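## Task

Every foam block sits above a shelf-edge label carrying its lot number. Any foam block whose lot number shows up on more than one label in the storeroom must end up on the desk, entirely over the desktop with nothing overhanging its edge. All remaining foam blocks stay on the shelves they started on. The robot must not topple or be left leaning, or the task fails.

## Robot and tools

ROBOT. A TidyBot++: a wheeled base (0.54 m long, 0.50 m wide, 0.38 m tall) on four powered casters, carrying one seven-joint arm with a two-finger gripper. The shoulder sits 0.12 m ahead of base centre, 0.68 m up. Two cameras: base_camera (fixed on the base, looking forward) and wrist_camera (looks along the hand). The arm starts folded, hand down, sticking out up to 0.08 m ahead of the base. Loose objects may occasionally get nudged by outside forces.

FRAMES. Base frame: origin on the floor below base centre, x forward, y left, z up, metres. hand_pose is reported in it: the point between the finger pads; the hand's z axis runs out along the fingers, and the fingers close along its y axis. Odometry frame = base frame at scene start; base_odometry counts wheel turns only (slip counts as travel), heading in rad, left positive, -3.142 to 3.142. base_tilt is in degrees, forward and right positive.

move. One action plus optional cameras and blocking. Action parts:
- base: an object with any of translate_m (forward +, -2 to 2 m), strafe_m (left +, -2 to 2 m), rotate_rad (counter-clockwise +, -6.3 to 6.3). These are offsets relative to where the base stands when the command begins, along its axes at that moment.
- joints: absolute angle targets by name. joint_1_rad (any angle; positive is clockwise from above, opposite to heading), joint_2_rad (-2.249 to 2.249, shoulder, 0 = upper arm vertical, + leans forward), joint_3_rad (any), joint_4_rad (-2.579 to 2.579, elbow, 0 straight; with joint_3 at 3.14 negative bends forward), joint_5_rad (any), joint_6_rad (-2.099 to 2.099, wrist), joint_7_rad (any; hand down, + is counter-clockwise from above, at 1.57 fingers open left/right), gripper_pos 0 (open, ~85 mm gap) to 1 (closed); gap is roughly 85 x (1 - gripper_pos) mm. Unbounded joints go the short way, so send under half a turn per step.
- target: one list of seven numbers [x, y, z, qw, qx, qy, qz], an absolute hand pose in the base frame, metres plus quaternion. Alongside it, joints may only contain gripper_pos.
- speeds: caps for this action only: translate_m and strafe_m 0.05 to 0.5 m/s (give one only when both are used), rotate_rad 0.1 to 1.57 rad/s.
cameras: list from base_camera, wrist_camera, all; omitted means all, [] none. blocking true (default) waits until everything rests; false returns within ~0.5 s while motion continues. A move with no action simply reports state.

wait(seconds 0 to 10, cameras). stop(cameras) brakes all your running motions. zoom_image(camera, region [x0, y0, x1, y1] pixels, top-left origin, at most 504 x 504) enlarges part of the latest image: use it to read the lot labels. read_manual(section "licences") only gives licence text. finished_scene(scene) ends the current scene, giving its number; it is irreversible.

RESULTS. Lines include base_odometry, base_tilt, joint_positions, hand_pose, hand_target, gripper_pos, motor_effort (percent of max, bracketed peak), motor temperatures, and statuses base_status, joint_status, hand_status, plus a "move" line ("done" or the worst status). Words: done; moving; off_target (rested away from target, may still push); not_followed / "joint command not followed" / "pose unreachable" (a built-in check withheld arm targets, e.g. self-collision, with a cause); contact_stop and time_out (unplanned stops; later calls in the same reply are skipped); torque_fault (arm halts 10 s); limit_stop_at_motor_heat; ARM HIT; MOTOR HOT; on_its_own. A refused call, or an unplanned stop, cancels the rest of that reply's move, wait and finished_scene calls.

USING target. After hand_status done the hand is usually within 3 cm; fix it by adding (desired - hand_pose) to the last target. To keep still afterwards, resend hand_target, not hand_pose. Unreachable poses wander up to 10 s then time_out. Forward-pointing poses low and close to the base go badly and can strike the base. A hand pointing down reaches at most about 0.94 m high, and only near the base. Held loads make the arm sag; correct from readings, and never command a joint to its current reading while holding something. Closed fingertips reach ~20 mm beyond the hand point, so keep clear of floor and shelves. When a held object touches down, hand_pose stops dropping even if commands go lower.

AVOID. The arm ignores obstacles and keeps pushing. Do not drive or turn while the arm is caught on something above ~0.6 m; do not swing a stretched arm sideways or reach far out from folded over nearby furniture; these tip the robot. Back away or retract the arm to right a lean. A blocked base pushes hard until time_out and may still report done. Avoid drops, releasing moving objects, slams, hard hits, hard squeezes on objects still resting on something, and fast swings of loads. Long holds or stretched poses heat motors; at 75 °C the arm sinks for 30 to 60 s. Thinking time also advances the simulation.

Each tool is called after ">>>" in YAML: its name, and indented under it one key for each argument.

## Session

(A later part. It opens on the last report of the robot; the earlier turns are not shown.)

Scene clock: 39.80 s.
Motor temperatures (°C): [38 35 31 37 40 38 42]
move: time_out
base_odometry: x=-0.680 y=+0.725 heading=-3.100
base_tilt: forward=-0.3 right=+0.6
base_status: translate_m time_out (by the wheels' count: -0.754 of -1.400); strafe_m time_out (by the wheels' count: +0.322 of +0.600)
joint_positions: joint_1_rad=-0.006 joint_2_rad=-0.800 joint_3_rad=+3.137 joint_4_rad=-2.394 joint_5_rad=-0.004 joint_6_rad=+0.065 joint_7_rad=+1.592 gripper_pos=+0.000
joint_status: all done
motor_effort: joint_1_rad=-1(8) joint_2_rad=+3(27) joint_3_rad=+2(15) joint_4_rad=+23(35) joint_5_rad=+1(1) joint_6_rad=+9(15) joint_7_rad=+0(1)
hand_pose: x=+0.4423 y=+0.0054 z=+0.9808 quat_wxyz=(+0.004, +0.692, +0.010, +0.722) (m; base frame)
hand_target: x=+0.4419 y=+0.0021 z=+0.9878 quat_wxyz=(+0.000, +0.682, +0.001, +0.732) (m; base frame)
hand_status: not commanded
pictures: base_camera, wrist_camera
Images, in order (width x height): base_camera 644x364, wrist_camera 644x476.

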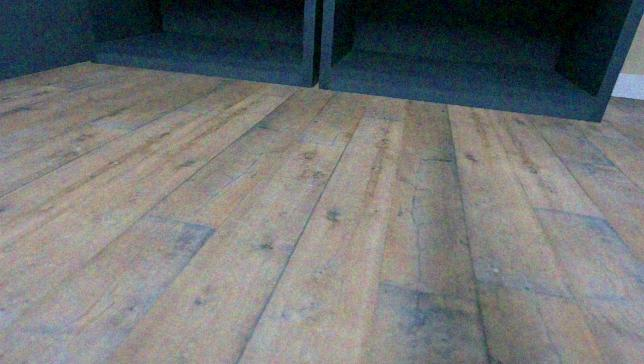

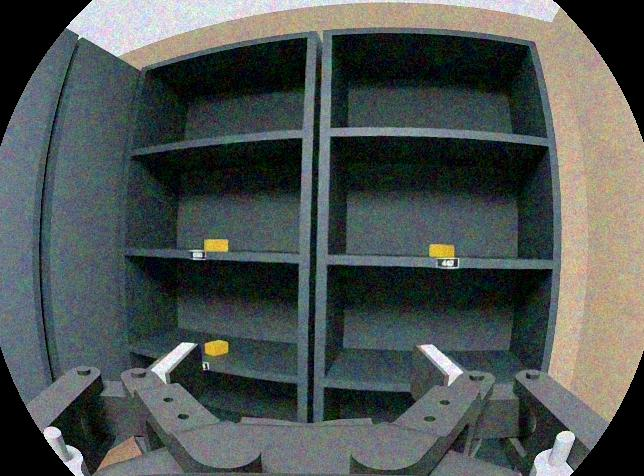

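>>> move:
  base: {"translate_m":0.12}

>>> move:
  base: {"strafe_m":0.7}

>>> move:
  base: {"rotate_rad":3.1}

>>> move:
  base: {"translate_m":0.8}

>>> move:
  base: {"translate_m":0.6}

>>> move:
  base: {"rotate_rad":-1.2}

Scene clock: 41.53 s.
Motor temperatures (°C): [38 35 31 37 40 38 42]
move: done
base_odometry: x=-0.800 y=+0.720 heading=-3.100
base_tilt: forward=-0.3 right=+0.6
base_status: done
joint_positions: joint_1_rad=-0.006 joint_2_rad=-0.797 joint_3_rad=+3.137 joint_4_rad=-2.394 joint_5_rad=-0.004 joint_6_rad=+0.065 joint_7_rad=+1.592 gripper_pos=+0.000
joint_status: not commanded
motor_effort: joint_1_rad=-1(1) joint_2_rad=+5(7) joint_3_rad=+1(2) joint_4_rad=+23(24) joint_5_rad=+1(1) joint_6_rad=+8(9) joint_7_rad=+0(1)
hand_pose: x=+0.4433 y=+0.0053 z=+0.9797 quat_wxyz=(+0.004, +0.693, +0.010, +0.721) (m; base frame)
hand_target: x=+0.4419 y=+0.0021 z=+0.9878 quat_wxyz=(+0.000, +0.682, +0.001, +0.732) (m; base frame)
hand_status: not commanded
pictures: base_camera, wrist_camera
Images, in order (width x height): base_camera 644x364, wrist_camera 644x476.

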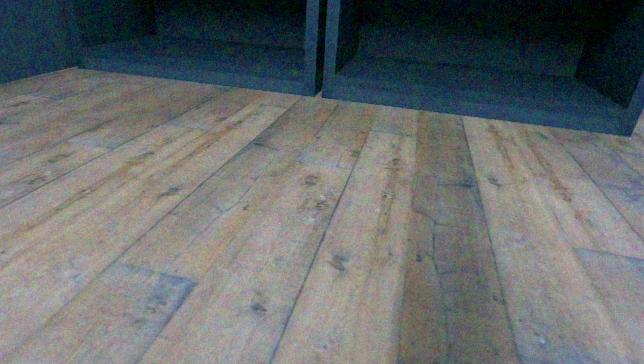

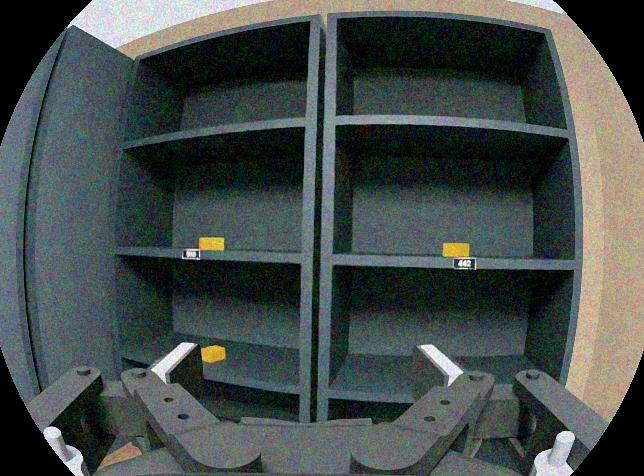

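Scene clock: 44.30 s.
Motor temperatures (°C): [38 35 31 37 40 38 42]
move: done
base_odometry: x=-0.771 y=+0.020 heading=-3.100
base_tilt: forward=-0.4 right=+0.6
base_status: done
joint_positions: joint_1_rad=-0.006 joint_2_rad=-0.797 joint_3_rad=+3.137 joint_4_rad=-2.394 joint_5_rad=-0.004 joint_6_rad=+0.065 joint_7_rad=+1.592 gripper_pos=+0.000
joint_status: not commanded
motor_effort: joint_1_rad=-1(1) joint_2_rad=+4(5) joint_3_rad=+1(2) joint_4_rad=+22(23) joint_5_rad=+1(1) joint_6_rad=+9(9) joint_7_rad=+0(1)
hand_pose: x=+0.4433 y=+0.0050 z=+0.9797 quat_wxyz=(+0.004, +0.693, +0.010, +0.721) (m; base frame)
hand_target: x=+0.4419 y=+0.0021 z=+0.9878 quat_wxyz=(+0.000, +0.682, +0.001, +0.732) (m; base frame)
hand_status: not commanded
pictures: base_camera, wrist_camera
Images, in order (width x height): base_camera 644x364, wrist_camera 644x476.

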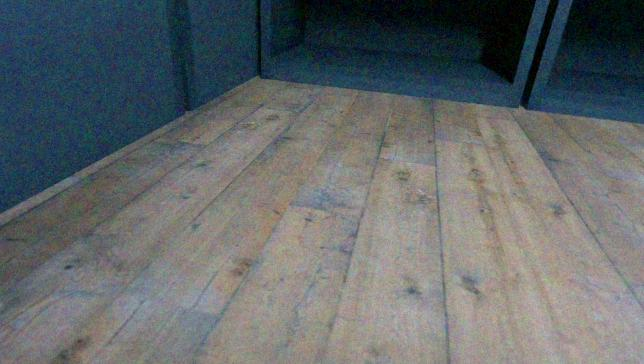

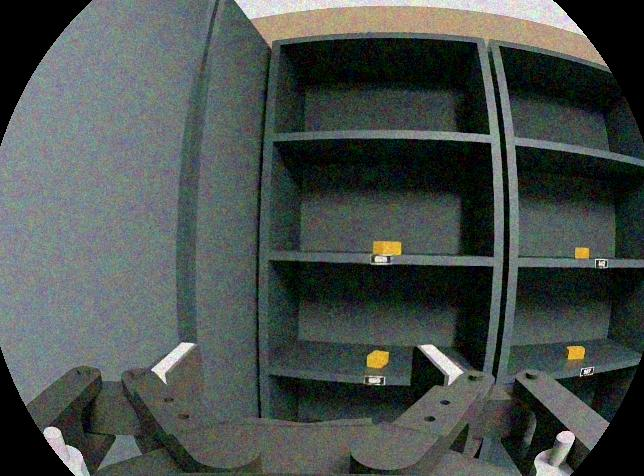

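Scene clock: 47.57 s.
Motor temperatures (°C): [38 35 31 37 40 38 42]
move: done
base_odometry: x=-0.771 y=+0.020 heading=-0.001
base_tilt: forward=-0.4 right=+0.6
base_status: done
joint_positions: joint_1_rad=-0.006 joint_2_rad=-0.797 joint_3_rad=+3.137 joint_4_rad=-2.394 joint_5_rad=-0.004 joint_6_rad=+0.065 joint_7_rad=+1.592 gripper_pos=+0.000
joint_status: not commanded
motor_effort: joint_1_rad=+0(1) joint_2_rad=+4(6) joint_3_rad=+1(2) joint_4_rad=+22(23) joint_5_rad=+1(1) joint_6_rad=+9(10) joint_7_rad=+0(1)
hand_pose: x=+0.4433 y=+0.0050 z=+0.9797 quat_wxyz=(+0.004, +0.693, +0.010, +0.721) (m; base frame)
hand_target: x=+0.4419 y=+0.0021 z=+0.9878 quat_wxyz=(+0.000, +0.682, +0.001, +0.732) (m; base frame)
hand_status: not commanded
pictures: base_camera, wrist_camera
Images, in order (width x height): base_camera 644x364, wrist_camera 644x476.

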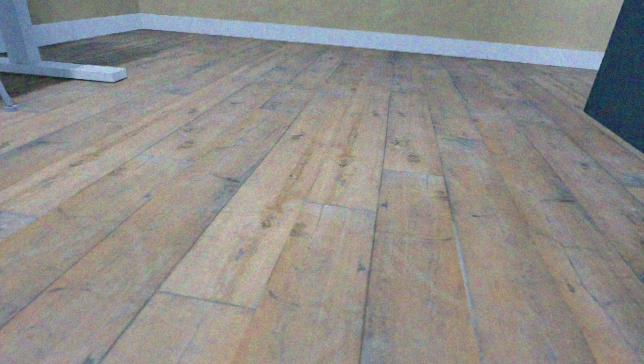

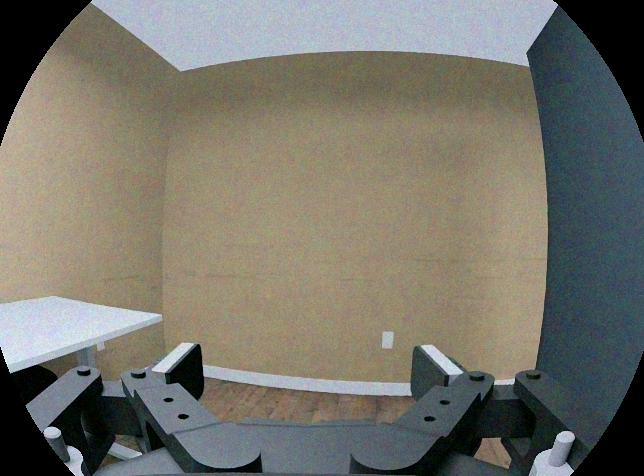

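Scene clock: 50.53 s.
Motor temperatures (°C): [38 35 31 37 40 38 42]
move: done
base_odometry: x=+0.029 y=+0.019 heading=+0.000
base_tilt: forward=-0.3 right=+0.6
base_status: done
joint_positions: joint_1_rad=-0.006 joint_2_rad=-0.798 joint_3_rad=+3.137 joint_4_rad=-2.394 joint_5_rad=-0.004 joint_6_rad=+0.065 joint_7_rad=+1.592 gripper_pos=+0.000
joint_status: not commanded
motor_effort: joint_1_rad=+0(1) joint_2_rad=+4(8) joint_3_rad=+1(1) joint_4_rad=+23(23) joint_5_rad=+1(1) joint_6_rad=+9(10) joint_7_rad=+0(1)
hand_pose: x=+0.4431 y=+0.0050 z=+0.9800 quat_wxyz=(+0.004, +0.693, +0.010, +0.721) (m; base frame)
hand_target: x=+0.4419 y=+0.0021 z=+0.9878 quat_wxyz=(+0.000, +0.682, +0.001, +0.732) (m; base frame)
hand_status: not commanded
pictures: base_camera, wrist_camera
Images, in order (width x height): base_camera 644x364, wrist_camera 644x476.

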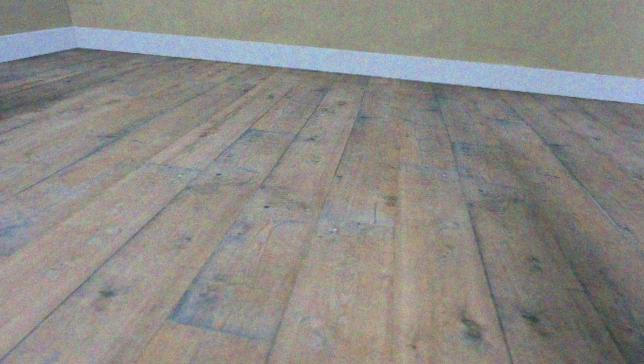

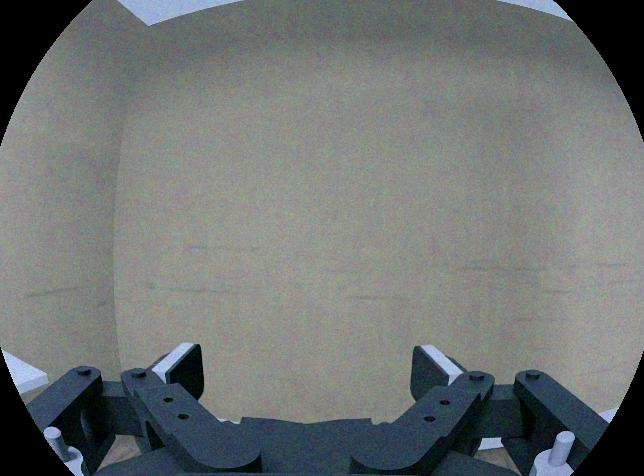

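Scene clock: 53.10 s.
Motor temperatures (°C): [38 35 31 37 40 38 42]
move: done
base_odometry: x=+0.629 y=+0.019 heading=+0.001
base_tilt: forward=-0.3 right=+0.6
base_status: done
joint_positions: joint_1_rad=-0.006 joint_2_rad=-0.798 joint_3_rad=+3.137 joint_4_rad=-2.394 joint_5_rad=-0.004 joint_6_rad=+0.065 joint_7_rad=+1.592 gripper_pos=+0.000
joint_status: not commanded
motor_effort: joint_1_rad=+0(1) joint_2_rad=+5(6) joint_3_rad=+1(1) joint_4_rad=+22(23) joint_5_rad=+1(1) joint_6_rad=+8(10) joint_7_rad=-1(1)
hand_pose: x=+0.4429 y=+0.0050 z=+0.9802 quat_wxyz=(+0.004, +0.693, +0.010, +0.721) (m; base frame)
hand_target: x=+0.4419 y=+0.0021 z=+0.9878 quat_wxyz=(+0.000, +0.682, +0.001, +0.732) (m; base frame)
hand_status: not commanded
pictures: base_camera, wrist_camera
Images, in order (width x height): base_camera 644x364, wrist_camera 644x476.

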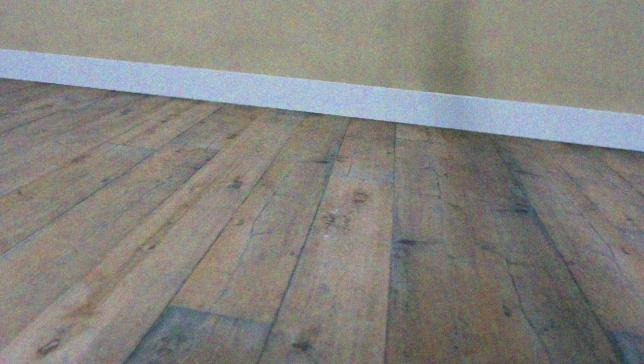

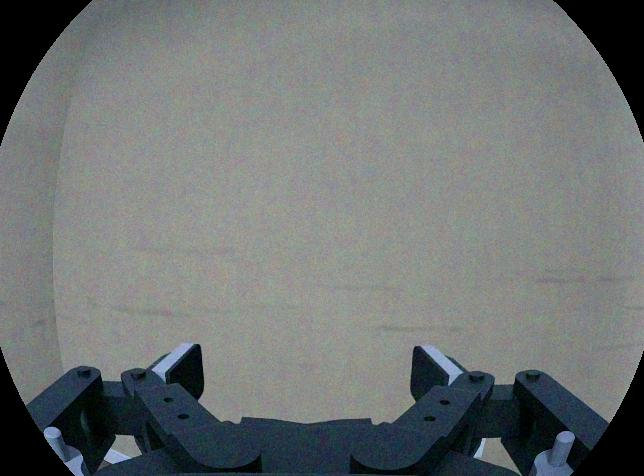

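Scene clock: 55.13 s.
Motor temperatures (°C): [38 35 31 37 40 38 42]
move: done
base_odometry: x=+0.629 y=+0.019 heading=-1.198
base_tilt: forward=-0.4 right=+0.6
base_status: done
joint_positions: joint_1_rad=-0.006 joint_2_rad=-0.798 joint_3_rad=+3.137 joint_4_rad=-2.394 joint_5_rad=-0.004 joint_6_rad=+0.065 joint_7_rad=+1.592 gripper_pos=+0.000
joint_status: not commanded
motor_effort: joint_1_rad=+0(1) joint_2_rad=+4(5) joint_3_rad=+1(2) joint_4_rad=+23(23) joint_5_rad=+1(1) joint_6_rad=+8(10) joint_7_rad=+0(1)
hand_pose: x=+0.4429 y=+0.0050 z=+0.9802 quat_wxyz=(+0.004, +0.693, +0.010, +0.721) (m; base frame)
hand_target: x=+0.4419 y=+0.0021 z=+0.9878 quat_wxyz=(+0.000, +0.682, +0.001, +0.732) (m; base frame)
hand_status: not commanded
pictures: base_camera, wrist_camera
Images, in order (width x height): base_camera 644x364, wrist_camera 644x476.

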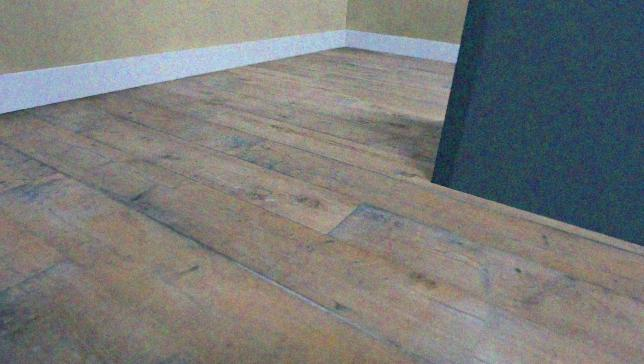

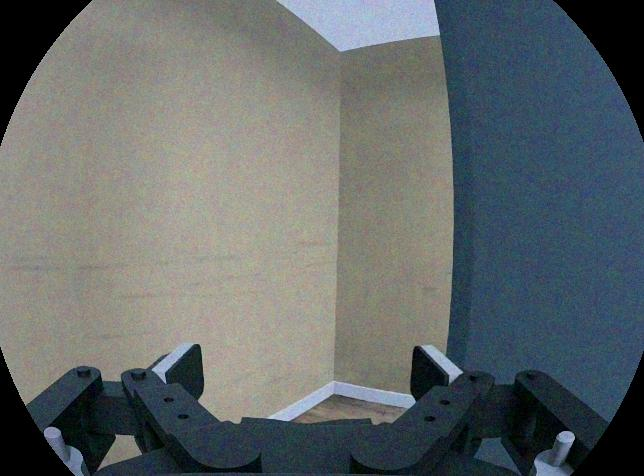

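>>> move:
  base: {"rotate_rad":-0.373}

>>> move:
  base: {"strafe_m":0.8}

>>> move:
  base: {"translate_m":1.3}

>>> move:
  base: {"rotate_rad":-1.57}

Scene clock: 56.63 s.
Motor temperatures (°C): [38 35 31 37 40 38 42]
move: done
base_odometry: x=+0.629 y=+0.019 heading=-1.570
base_tilt: forward=-0.4 right=+0.6
base_status: done
joint_positions: joint_1_rad=-0.006 joint_2_rad=-0.798 joint_3_rad=+3.137 joint_4_rad=-2.394 joint_5_rad=-0.004 joint_6_rad=+0.065 joint_7_rad=+1.592 gripper_pos=+0.000
joint_status: not commanded
motor_effort: joint_1_rad=-1(1) joint_2_rad=+4(5) joint_3_rad=+1(2) joint_4_rad=+23(23) joint_5_rad=+1(1) joint_6_rad=+8(10) joint_7_rad=+0(1)
hand_pose: x=+0.4429 y=+0.0050 z=+0.9802 quat_wxyz=(+0.004, +0.693, +0.010, +0.721) (m; base frame)
hand_target: x=+0.4419 y=+0.0021 z=+0.9878 quat_wxyz=(+0.000, +0.682, +0.001, +0.732) (m; base frame)
hand_status: not commanded
pictures: base_camera, wrist_camera
Images, in order (width x height): base_camera 644x364, wrist_camera 644x476.

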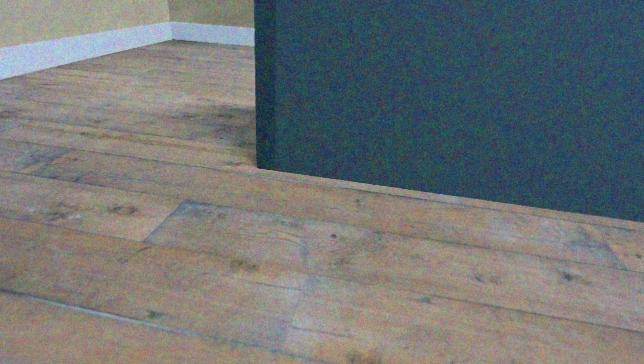

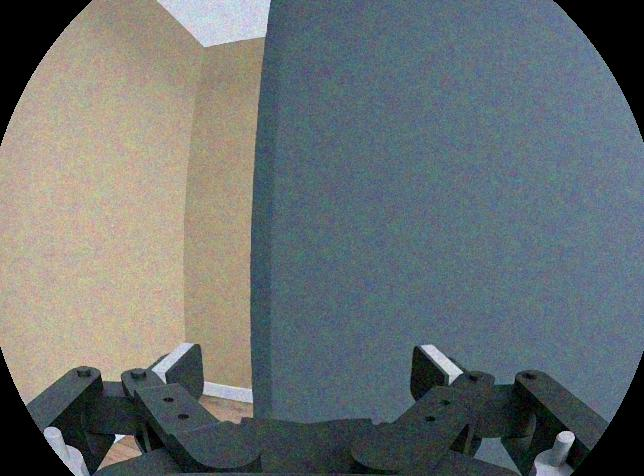

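Scene clock: 59.60 s.
Motor temperatures (°C): [38 35 31 37 40 38 42]
move: done
base_odometry: x=+1.429 y=+0.020 heading=-1.570
base_tilt: forward=-0.3 right=+0.6
base_status: done
joint_positions: joint_1_rad=-0.006 joint_2_rad=-0.798 joint_3_rad=+3.138 joint_4_rad=-2.394 joint_5_rad=-0.004 joint_6_rad=+0.065 joint_7_rad=+1.592 gripper_pos=+0.000
joint_status: not commanded
motor_effort: joint_1_rad=-1(1) joint_2_rad=+4(5) joint_3_rad=+1(2) joint_4_rad=+22(24) joint_5_rad=+1(1) joint_6_rad=+8(10) joint_7_rad=+0(1)
hand_pose: x=+0.4429 y=+0.0049 z=+0.9802 quat_wxyz=(+0.004, +0.693, +0.010, +0.721) (m; base frame)
hand_target: x=+0.4419 y=+0.0021 z=+0.9878 quat_wxyz=(+0.000, +0.682, +0.001, +0.732) (m; base frame)
hand_status: not commanded
pictures: base_camera, wrist_camera
Images, in order (width x height): base_camera 644x364, wrist_camera 644x476.

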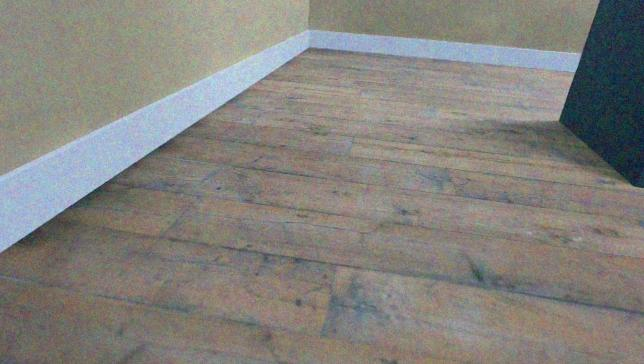

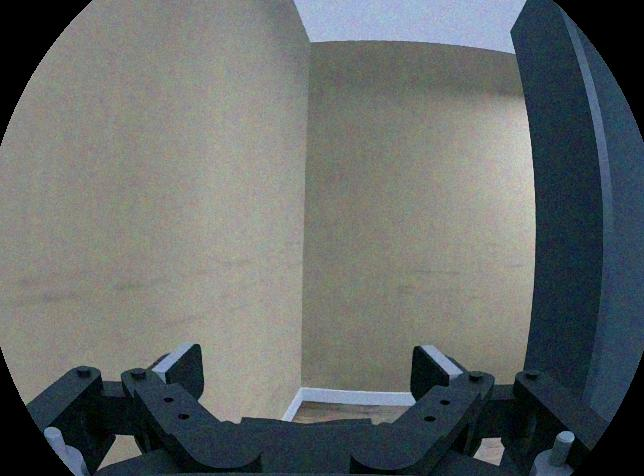

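Scene clock: 66.40 s.
Motor temperatures (°C): [38 35 31 37 40 38 42]
move: time_out
base_odometry: x=+1.429 y=-1.277 heading=-1.574
base_tilt: forward=-0.4 right=+0.6
base_status: translate_m time_out (by the wheels' count: +1.297 of +1.300)
joint_positions: joint_1_rad=-0.006 joint_2_rad=-0.798 joint_3_rad=+3.137 joint_4_rad=-2.394 joint_5_rad=-0.004 joint_6_rad=+0.065 joint_7_rad=+1.592 gripper_pos=+0.000
joint_status: not commanded
motor_effort: joint_1_rad=+0(2) joint_2_rad=+4(8) joint_3_rad=+1(5) joint_4_rad=+23(24) joint_5_rad=+1(1) joint_6_rad=+8(10) joint_7_rad=-1(1)
hand_pose: x=+0.4430 y=+0.0051 z=+0.9800 quat_wxyz=(+0.004, +0.693, +0.010, +0.721) (m; base frame)
hand_target: x=+0.4419 y=+0.0021 z=+0.9878 quat_wxyz=(+0.000, +0.682, +0.001, +0.732) (m; base frame)
hand_status: not commanded
pictures: base_camera, wrist_camera
Images, in order (width x height): base_camera 644x364, wrist_camera 644x476.

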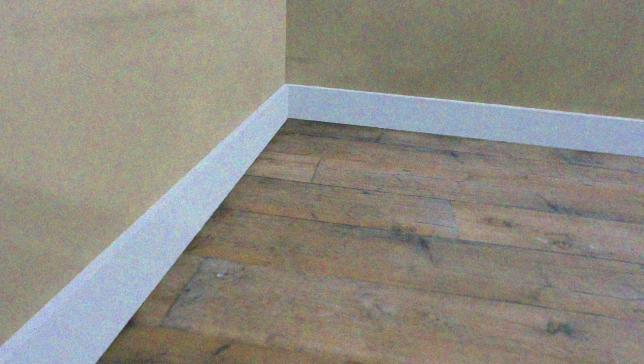

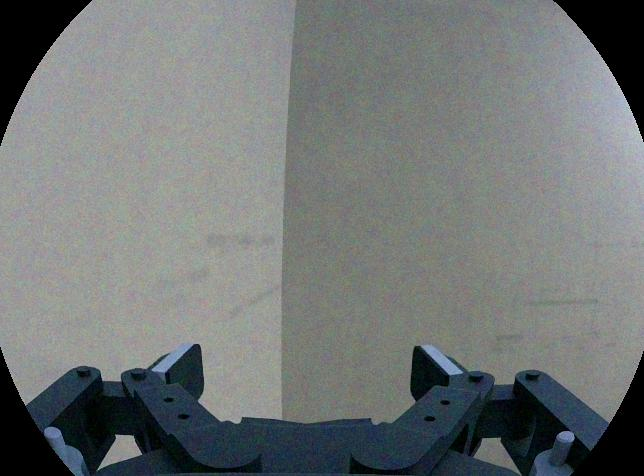

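not run: a stop that you did not command came earlier in this reply.

>>> move:
  base: {"strafe_m":-0.2}

>>> move:
  base: {"rotate_rad":-1.57}

Scene clock: 68.23 s.
Motor temperatures (°C): [38 35 31 37 40 38 42]
move: done
base_odometry: x=+1.229 y=-1.277 heading=-1.573
base_tilt: forward=-0.4 right=+0.6
base_status: done
joint_positions: joint_1_rad=-0.006 joint_2_rad=-0.798 joint_3_rad=+3.138 joint_4_rad=-2.394 joint_5_rad=-0.004 joint_6_rad=+0.065 joint_7_rad=+1.592 gripper_pos=+0.000
joint_status: not commanded
motor_effort: joint_1_rad=+0(1) joint_2_rad=+4(5) joint_3_rad=+1(3) joint_4_rad=+24(24) joint_5_rad=+1(1) joint_6_rad=+9(9) joint_7_rad=+0(1)
hand_pose: x=+0.4430 y=+0.0047 z=+0.9800 quat_wxyz=(+0.004, +0.693, +0.009, +0.721) (m; base frame)
hand_target: x=+0.4419 y=+0.0021 z=+0.9878 quat_wxyz=(+0.000, +0.682, +0.001, +0.732) (m; base frame)
hand_status: not commanded
pictures: base_camera, wrist_camera
Images, in order (width x height): base_camera 644x364, wrist_camera 644x476.

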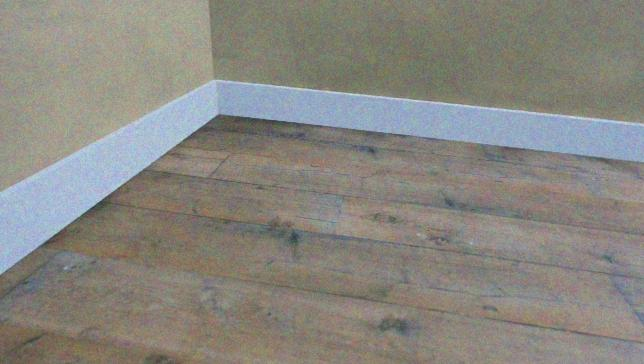

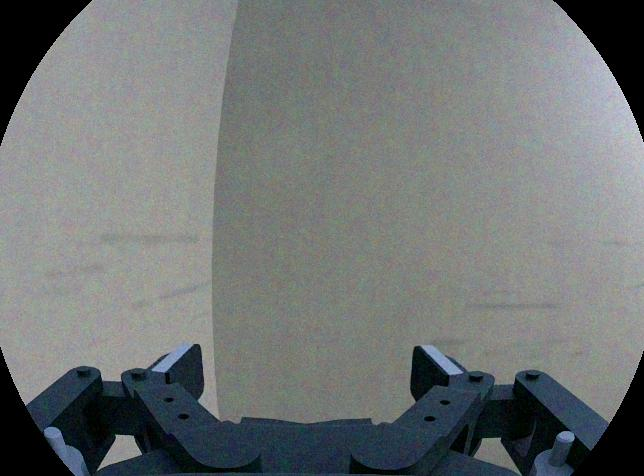

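Scene clock: 70.53 s.
Motor temperatures (°C): [38 35 31 37 40 38 42]
move: done
base_odometry: x=+1.229 y=-1.277 heading=+3.141
base_tilt: forward=-0.3 right=+0.6
base_status: done
joint_positions: joint_1_rad=-0.006 joint_2_rad=-0.798 joint_3_rad=+3.138 joint_4_rad=-2.394 joint_5_rad=-0.004 joint_6_rad=+0.065 joint_7_rad=+1.592 gripper_pos=+0.000
joint_status: not commanded
motor_effort: joint_1_rad=-1(1) joint_2_rad=+4(6) joint_3_rad=+1(2) joint_4_rad=+23(23) joint_5_rad=+1(1) joint_6_rad=+9(9) joint_7_rad=+0(1)
hand_pose: x=+0.4430 y=+0.0046 z=+0.9800 quat_wxyz=(+0.004, +0.693, +0.009, +0.721) (m; base frame)
hand_target: x=+0.4419 y=+0.0021 z=+0.9878 quat_wxyz=(+0.000, +0.682, +0.001, +0.732) (m; base frame)
hand_status: not commanded
pictures: base_camera, wrist_camera
Images, in order (width x height): base_camera 644x364, wrist_camera 644x476.

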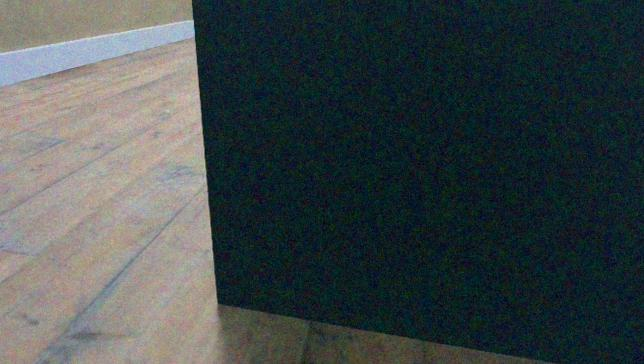

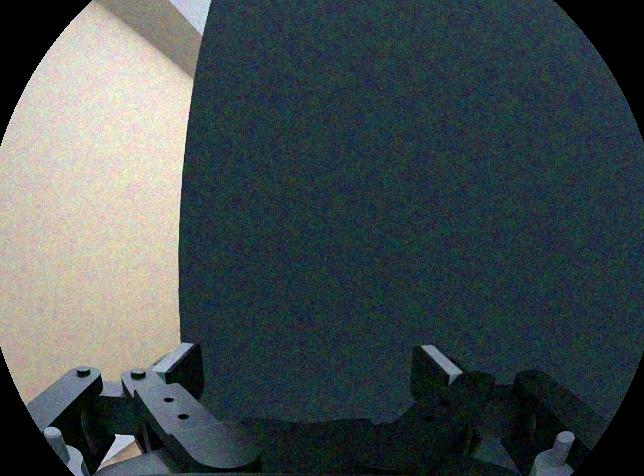

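>>> move:
  base: {"strafe_m":0.95}

>>> move:
  base: {"translate_m":0.75}

Scene clock: 76.60 s.
Motor temperatures (°C): [38 35 31 37 40 38 42]
move: time_out
base_odometry: x=+1.229 y=-2.216 heading=+3.140
base_tilt: forward=-0.4 right=+0.6
base_status: strafe_m time_out (by the wheels' count: +0.939 of +0.950)
joint_positions: joint_1_rad=-0.005 joint_2_rad=-0.798 joint_3_rad=+3.137 joint_4_rad=-2.394 joint_5_rad=-0.004 joint_6_rad=+0.065 joint_7_rad=+1.592 gripper_pos=+0.000
joint_status: not commanded
motor_effort: joint_1_rad=+0(3) joint_2_rad=+4(9) joint_3_rad=+1(10) joint_4_rad=+23(23) joint_5_rad=+1(1) joint_6_rad=+9(10) joint_7_rad=+0(1)
hand_pose: x=+0.4430 y=+0.0049 z=+0.9801 quat_wxyz=(+0.004, +0.693, +0.010, +0.721) (m; base frame)
hand_target: x=+0.4419 y=+0.0021 z=+0.9878 quat_wxyz=(+0.000, +0.682, +0.001, +0.732) (m; base frame)
hand_status: not commanded
pictures: base_camera, wrist_camera
Images, in order (width x height): base_camera 644x364, wrist_camera 644x476.

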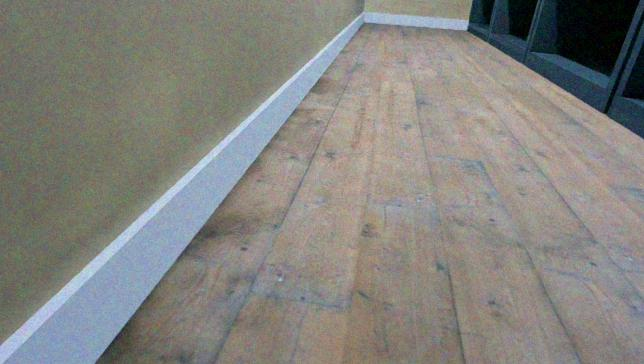

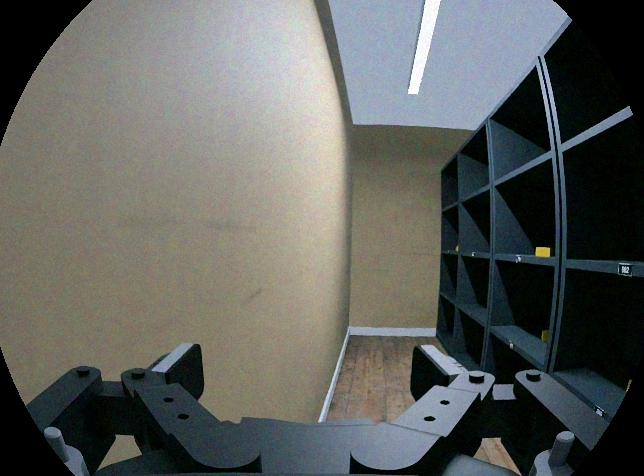

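not run: a stop that you did not command came earlier in this reply.

>>> move:
  base: {"strafe_m":-0.12}

>>> move:
  base: {"rotate_rad":-1.57}
  joints: {"joint_6_rad":-0.3}

>>> move:
  base: {"strafe_m":0.75}

Scene clock: 78.70 s.
Motor temperatures (°C): [38 35 31 37 40 38 42]
move: done
base_odometry: x=+1.229 y=-2.097 heading=+3.140
base_tilt: forward=-0.4 right=+0.6
base_status: done
joint_positions: joint_1_rad=-0.005 joint_2_rad=-0.798 joint_3_rad=+3.138 joint_4_rad=-2.394 joint_5_rad=-0.004 joint_6_rad=+0.065 joint_7_rad=+1.592 gripper_pos=+0.000
joint_status: not commanded
motor_effort: joint_1_rad=+0(1) joint_2_rad=+4(5) joint_3_rad=+1(2) joint_4_rad=+23(24) joint_5_rad=+1(1) joint_6_rad=+9(9) joint_7_rad=+0(1)
hand_pose: x=+0.4430 y=+0.0045 z=+0.9801 quat_wxyz=(+0.004, +0.693, +0.009, +0.721) (m; base frame)
hand_target: x=+0.4419 y=+0.0021 z=+0.9878 quat_wxyz=(+0.000, +0.682, +0.001, +0.732) (m; base frame)
hand_status: not commanded
pictures: base_camera, wrist_camera
Images, in order (width x height): base_camera 644x364, wrist_camera 644x476.

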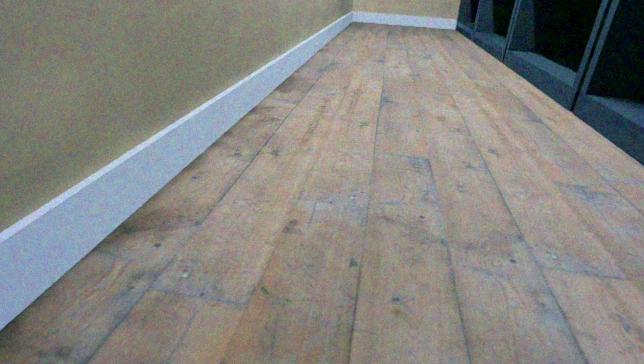

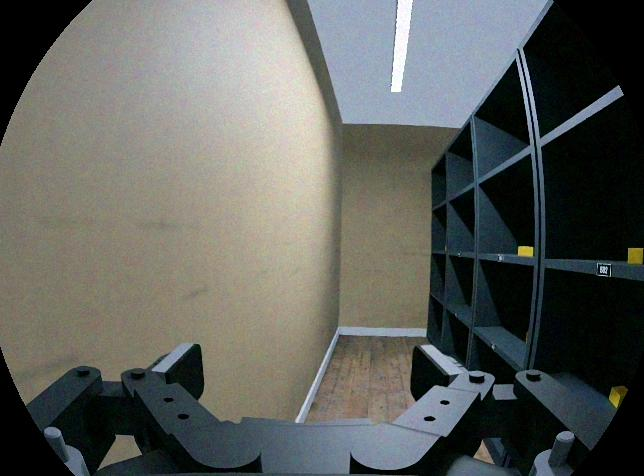

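Scene clock: 83.50 s.
Motor temperatures (°C): [38 35 31 37 40 38 42]
move: time_out
base_odometry: x=+1.226 y=-2.098 heading=+2.501
base_tilt: forward=-0.4 right=+0.6
base_status: rotate_rad time_out (by the wheels' count: -0.639 of -1.570)
joint_positions: joint_1_rad=+0.003 joint_2_rad=-0.800 joint_3_rad=+3.144 joint_4_rad=-2.394 joint_5_rad=-0.004 joint_6_rad=-0.273 joint_7_rad=+1.592 gripper_pos=+0.000
joint_status: all done
motor_effort: joint_1_rad=+0(4) joint_2_rad=+4(14) joint_3_rad=+1(4) joint_4_rad=+22(25) joint_5_rad=+1(1) joint_6_rad=+8(11) joint_7_rad=+0(1)
hand_pose: x=+0.4293 y=-0.0002 z=+0.8767 quat_wxyz=(+0.005, +0.804, +0.005, +0.595) (m; base frame)
hand_target: x=+0.4260 y=+0.0019 z=+0.8651 quat_wxyz=(+0.000, +0.813, +0.000, +0.582) (m; base frame)
hand_status: not commanded
pictures: base_camera, wrist_camera
Images, in order (width x height): base_camera 644x364, wrist_camera 644x476.

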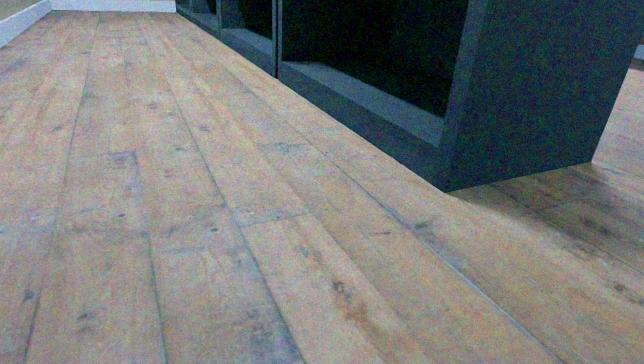

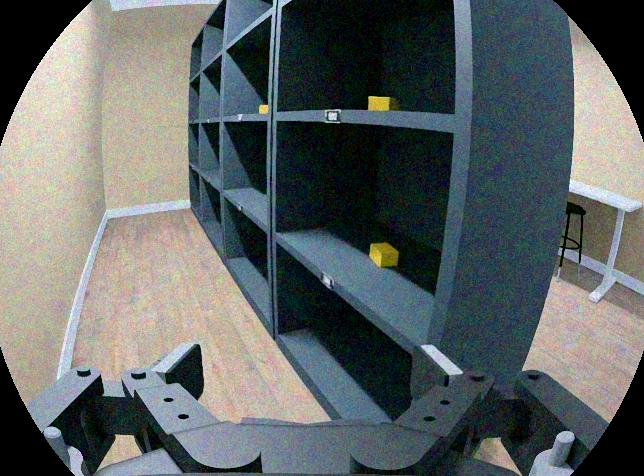

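not run: a stop that you did not command came earlier in this reply.

>>> move:
  base: {"translate_m":0.08,"strafe_m":-0.11}

>>> move:
  base: {"rotate_rad":-0.931}

>>> move:
  base: {"strafe_m":0.75}

>>> zoom_image:
  camera: "wrist_camera"
  region: [160, 0, 480, 400]

Scene clock: 85.13 s.
Motor temperatures (°C): [38 35 31 37 40 38 42]
move: done
base_odometry: x=+1.227 y=-1.962 heading=+2.499
base_tilt: forward=-0.3 right=+0.6
base_status: done
joint_positions: joint_1_rad=+0.003 joint_2_rad=-0.799 joint_3_rad=+3.144 joint_4_rad=-2.394 joint_5_rad=-0.004 joint_6_rad=-0.273 joint_7_rad=+1.592 gripper_pos=+0.000
joint_status: not commanded
motor_effort: joint_1_rad=+0(1) joint_2_rad=+4(7) joint_3_rad=+1(2) joint_4_rad=+22(23) joint_5_rad=+0(1) joint_6_rad=+8(9) joint_7_rad=+0(1)
hand_pose: x=+0.4293 y=-0.0002 z=+0.8766 quat_wxyz=(+0.005, +0.804, +0.005, +0.595) (m; base frame)
hand_target: x=+0.4260 y=+0.0019 z=+0.8651 quat_wxyz=(+0.000, +0.813, +0.000, +0.582) (m; base frame)
hand_status: not commanded
pictures: base_camera, wrist_camera
Images, in order (width x height): base_camera 644x364, wrist_camera 644x476.

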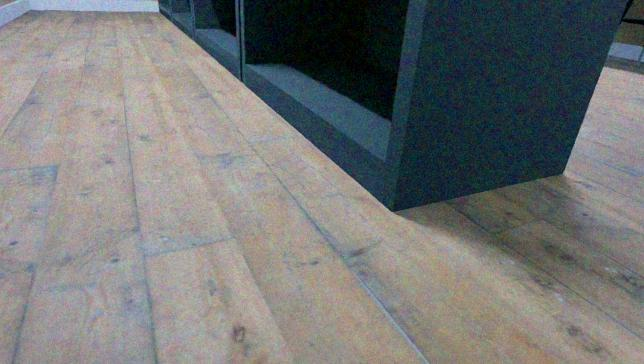

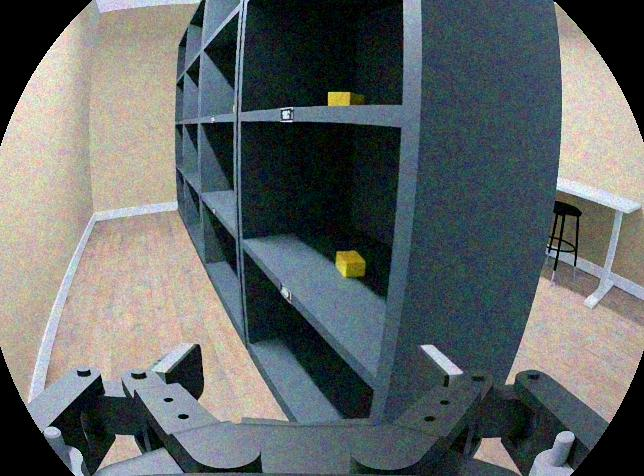

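Scene clock: 87.00 s.
Motor temperatures (°C): [38 35 30 37 40 38 42]
move: done
base_odometry: x=+1.227 y=-1.962 heading=+1.569
base_tilt: forward=-0.4 right=+0.6
base_status: done
joint_positions: joint_1_rad=+0.003 joint_2_rad=-0.799 joint_3_rad=+3.144 joint_4_rad=-2.394 joint_5_rad=-0.004 joint_6_rad=-0.273 joint_7_rad=+1.592 gripper_pos=+0.000
joint_status: not commanded
motor_effort: joint_1_rad=-1(1) joint_2_rad=+4(5) joint_3_rad=+1(2) joint_4_rad=+22(23) joint_5_rad=+1(1) joint_6_rad=+9(9) joint_7_rad=+0(1)
hand_pose: x=+0.4293 y=-0.0002 z=+0.8766 quat_wxyz=(+0.005, +0.804, +0.005, +0.595) (m; base frame)
hand_target: x=+0.4260 y=+0.0019 z=+0.8651 quat_wxyz=(+0.000, +0.813, +0.000, +0.582) (m; base frame)
hand_status: not commanded
pictures: base_camera, wrist_camera
Images, in order (width x height): base_camera 644x364, wrist_camera 644x476.

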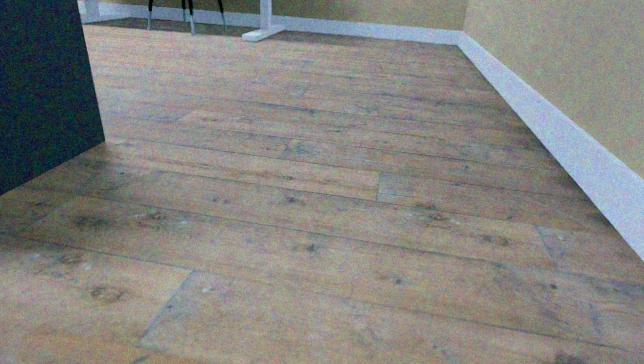

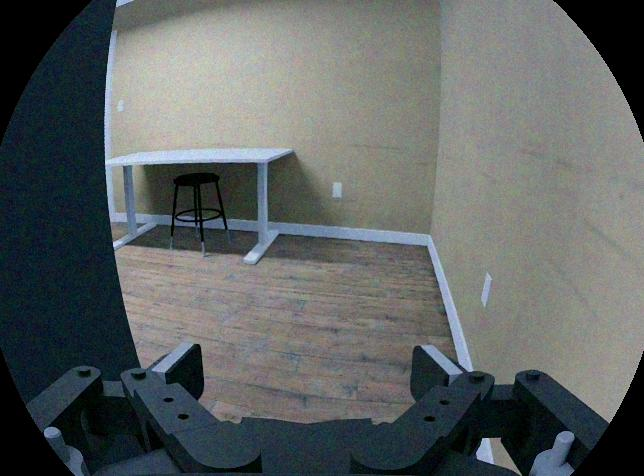

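Scene clock: 89.87 s.
Motor temperatures (°C): [38 35 30 37 40 38 42]
move: done
base_odometry: x=+0.477 y=-1.961 heading=+1.569
base_tilt: forward=-0.3 right=+0.6
base_status: done
joint_positions: joint_1_rad=+0.003 joint_2_rad=-0.799 joint_3_rad=+3.144 joint_4_rad=-2.394 joint_5_rad=-0.004 joint_6_rad=-0.273 joint_7_rad=+1.592 gripper_pos=+0.000
joint_status: not commanded
motor_effort: joint_1_rad=-1(1) joint_2_rad=+5(6) joint_3_rad=+1(2) joint_4_rad=+22(23) joint_5_rad=+1(1) joint_6_rad=+8(9) joint_7_rad=+0(1)
hand_pose: x=+0.4293 y=-0.0002 z=+0.8766 quat_wxyz=(+0.005, +0.804, +0.005, +0.595) (m; base frame)
hand_target: x=+0.4260 y=+0.0019 z=+0.8651 quat_wxyz=(+0.000, +0.813, +0.000, +0.582) (m; base frame)
hand_status: not commanded
pictures: base_camera, wrist_camera
Images, in order (width x height): base_camera 644x364, wrist_camera 644x476.

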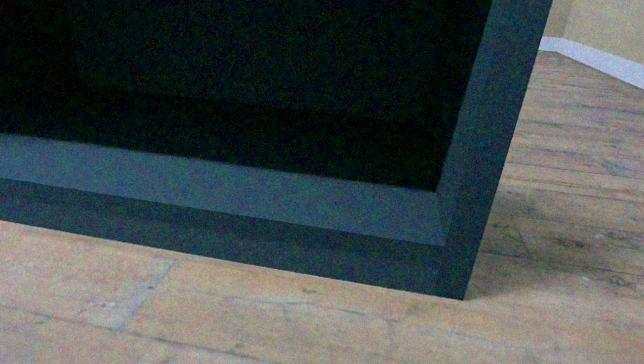

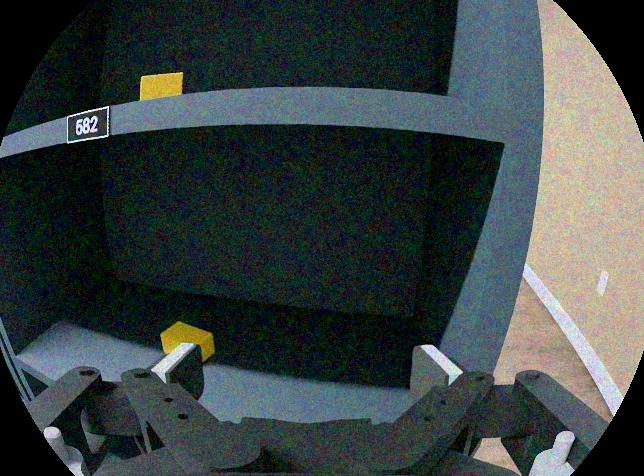

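Scaled by 1.260.

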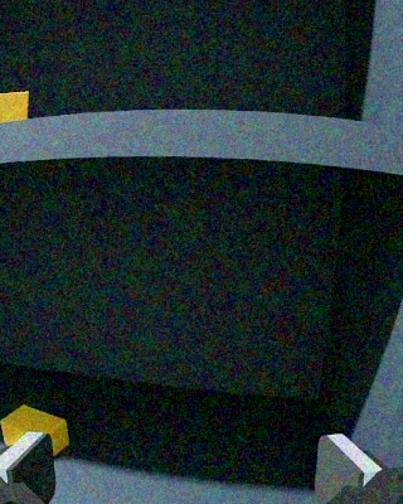

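>>> move:
  base: {"strafe_m":0.35,"translate_m":-0.12}
  joints: {"joint_6_rad":-0.6,"joint_2_rad":-1.1,"joint_4_rad":-2.45}

>>> zoom_image:
  camera: "wrist_camera"
  region: [240, 220, 440, 420]

>>> move:
  base: {"strafe_m":0.85}

>>> zoom_image:
  camera: "wrist_camera"
  region: [240, 220, 440, 420]

>>> move:
  base: {"strafe_m":0.85}

>>> zoom_image:
  camera: "wrist_camera"
  region: [240, 220, 440, 420]

>>> move:
  base: {"strafe_m":0.85}

>>> zoom_image:
  camera: "wrist_camera"
  region: [240, 220, 440, 420]

Scene clock: 94.33 s.
Motor temperatures (°C): [38 35 30 37 40 38 42]
move: time_out
base_odometry: x=+0.274 y=-2.030 heading=+1.535
base_tilt: forward=-0.4 right=+0.6
base_status: translate_m time_out (by the wheels' count: -0.069 of -0.120); strafe_m time_out (by the wheels' count: +0.203 of +0.350)
joint_positions: joint_1_rad=+0.005 joint_2_rad=-1.090 joint_3_rad=+3.138 joint_4_rad=-2.423 joint_5_rad=-0.005 joint_6_rad=-0.554 joint_7_rad=+1.592 gripper_pos=+0.000
joint_status: all done
motor_effort: joint_1_rad=-1(6) joint_2_rad=+11(20) joint_3_rad=+1(8) joint_4_rad=+22(23) joint_5_rad=+1(3) joint_6_rad=+9(11) joint_7_rad=+0(1)
hand_pose: x=+0.3472 y=+0.0018 z=+0.8537 quat_wxyz=(+0.006, +0.809, +0.007, +0.587) (m; base frame)
hand_target: x=+0.3399 y=+0.0017 z=+0.8263 quat_wxyz=(+0.000, +0.828, +0.000, +0.561) (m; base frame)
hand_status: not commanded
pictures: base_camera, wrist_camera
Images, in order (width x height): base_camera 644x364, wrist_camera 644x476.

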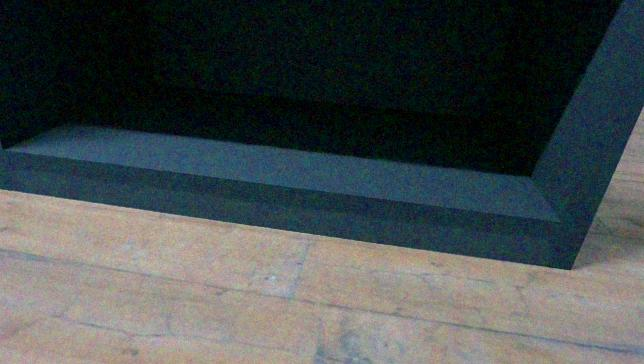

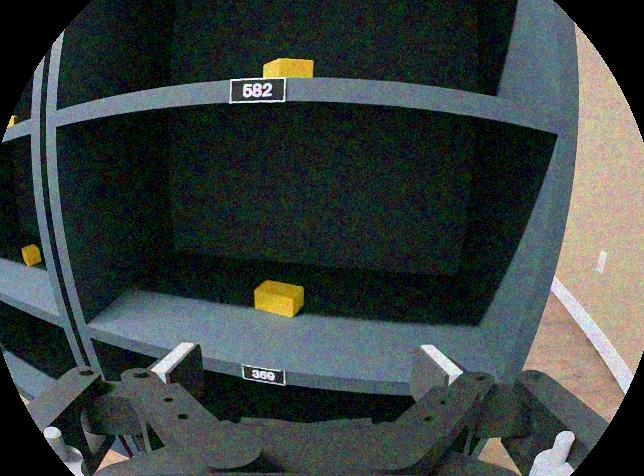

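Scaled by 2.520.

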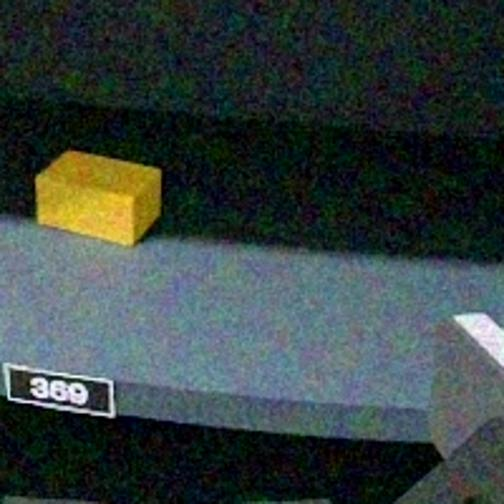

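not run: a stop that you did not command came earlier in this reply.

Scaled by 2.520.

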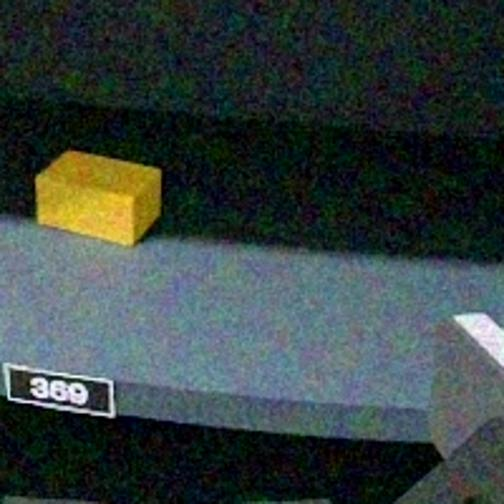

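not run: a stop that you did not command came earlier in this reply.

Scaled by 2.520.

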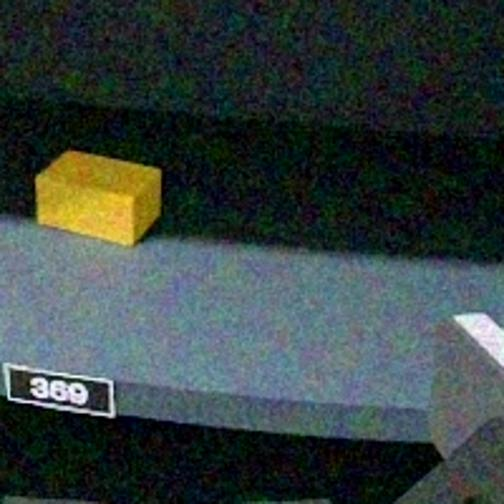

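not run: a stop that you did not command came earlier in this reply.

Scaled by 2.520.

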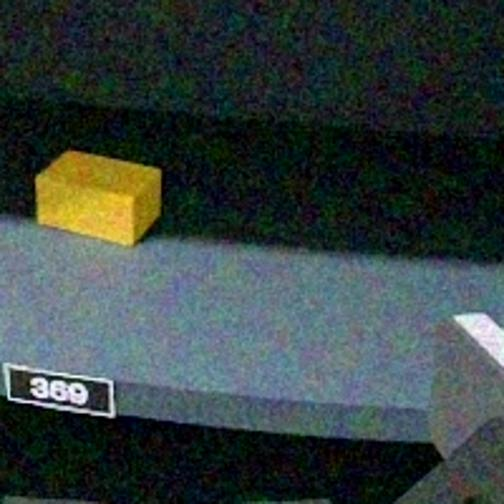

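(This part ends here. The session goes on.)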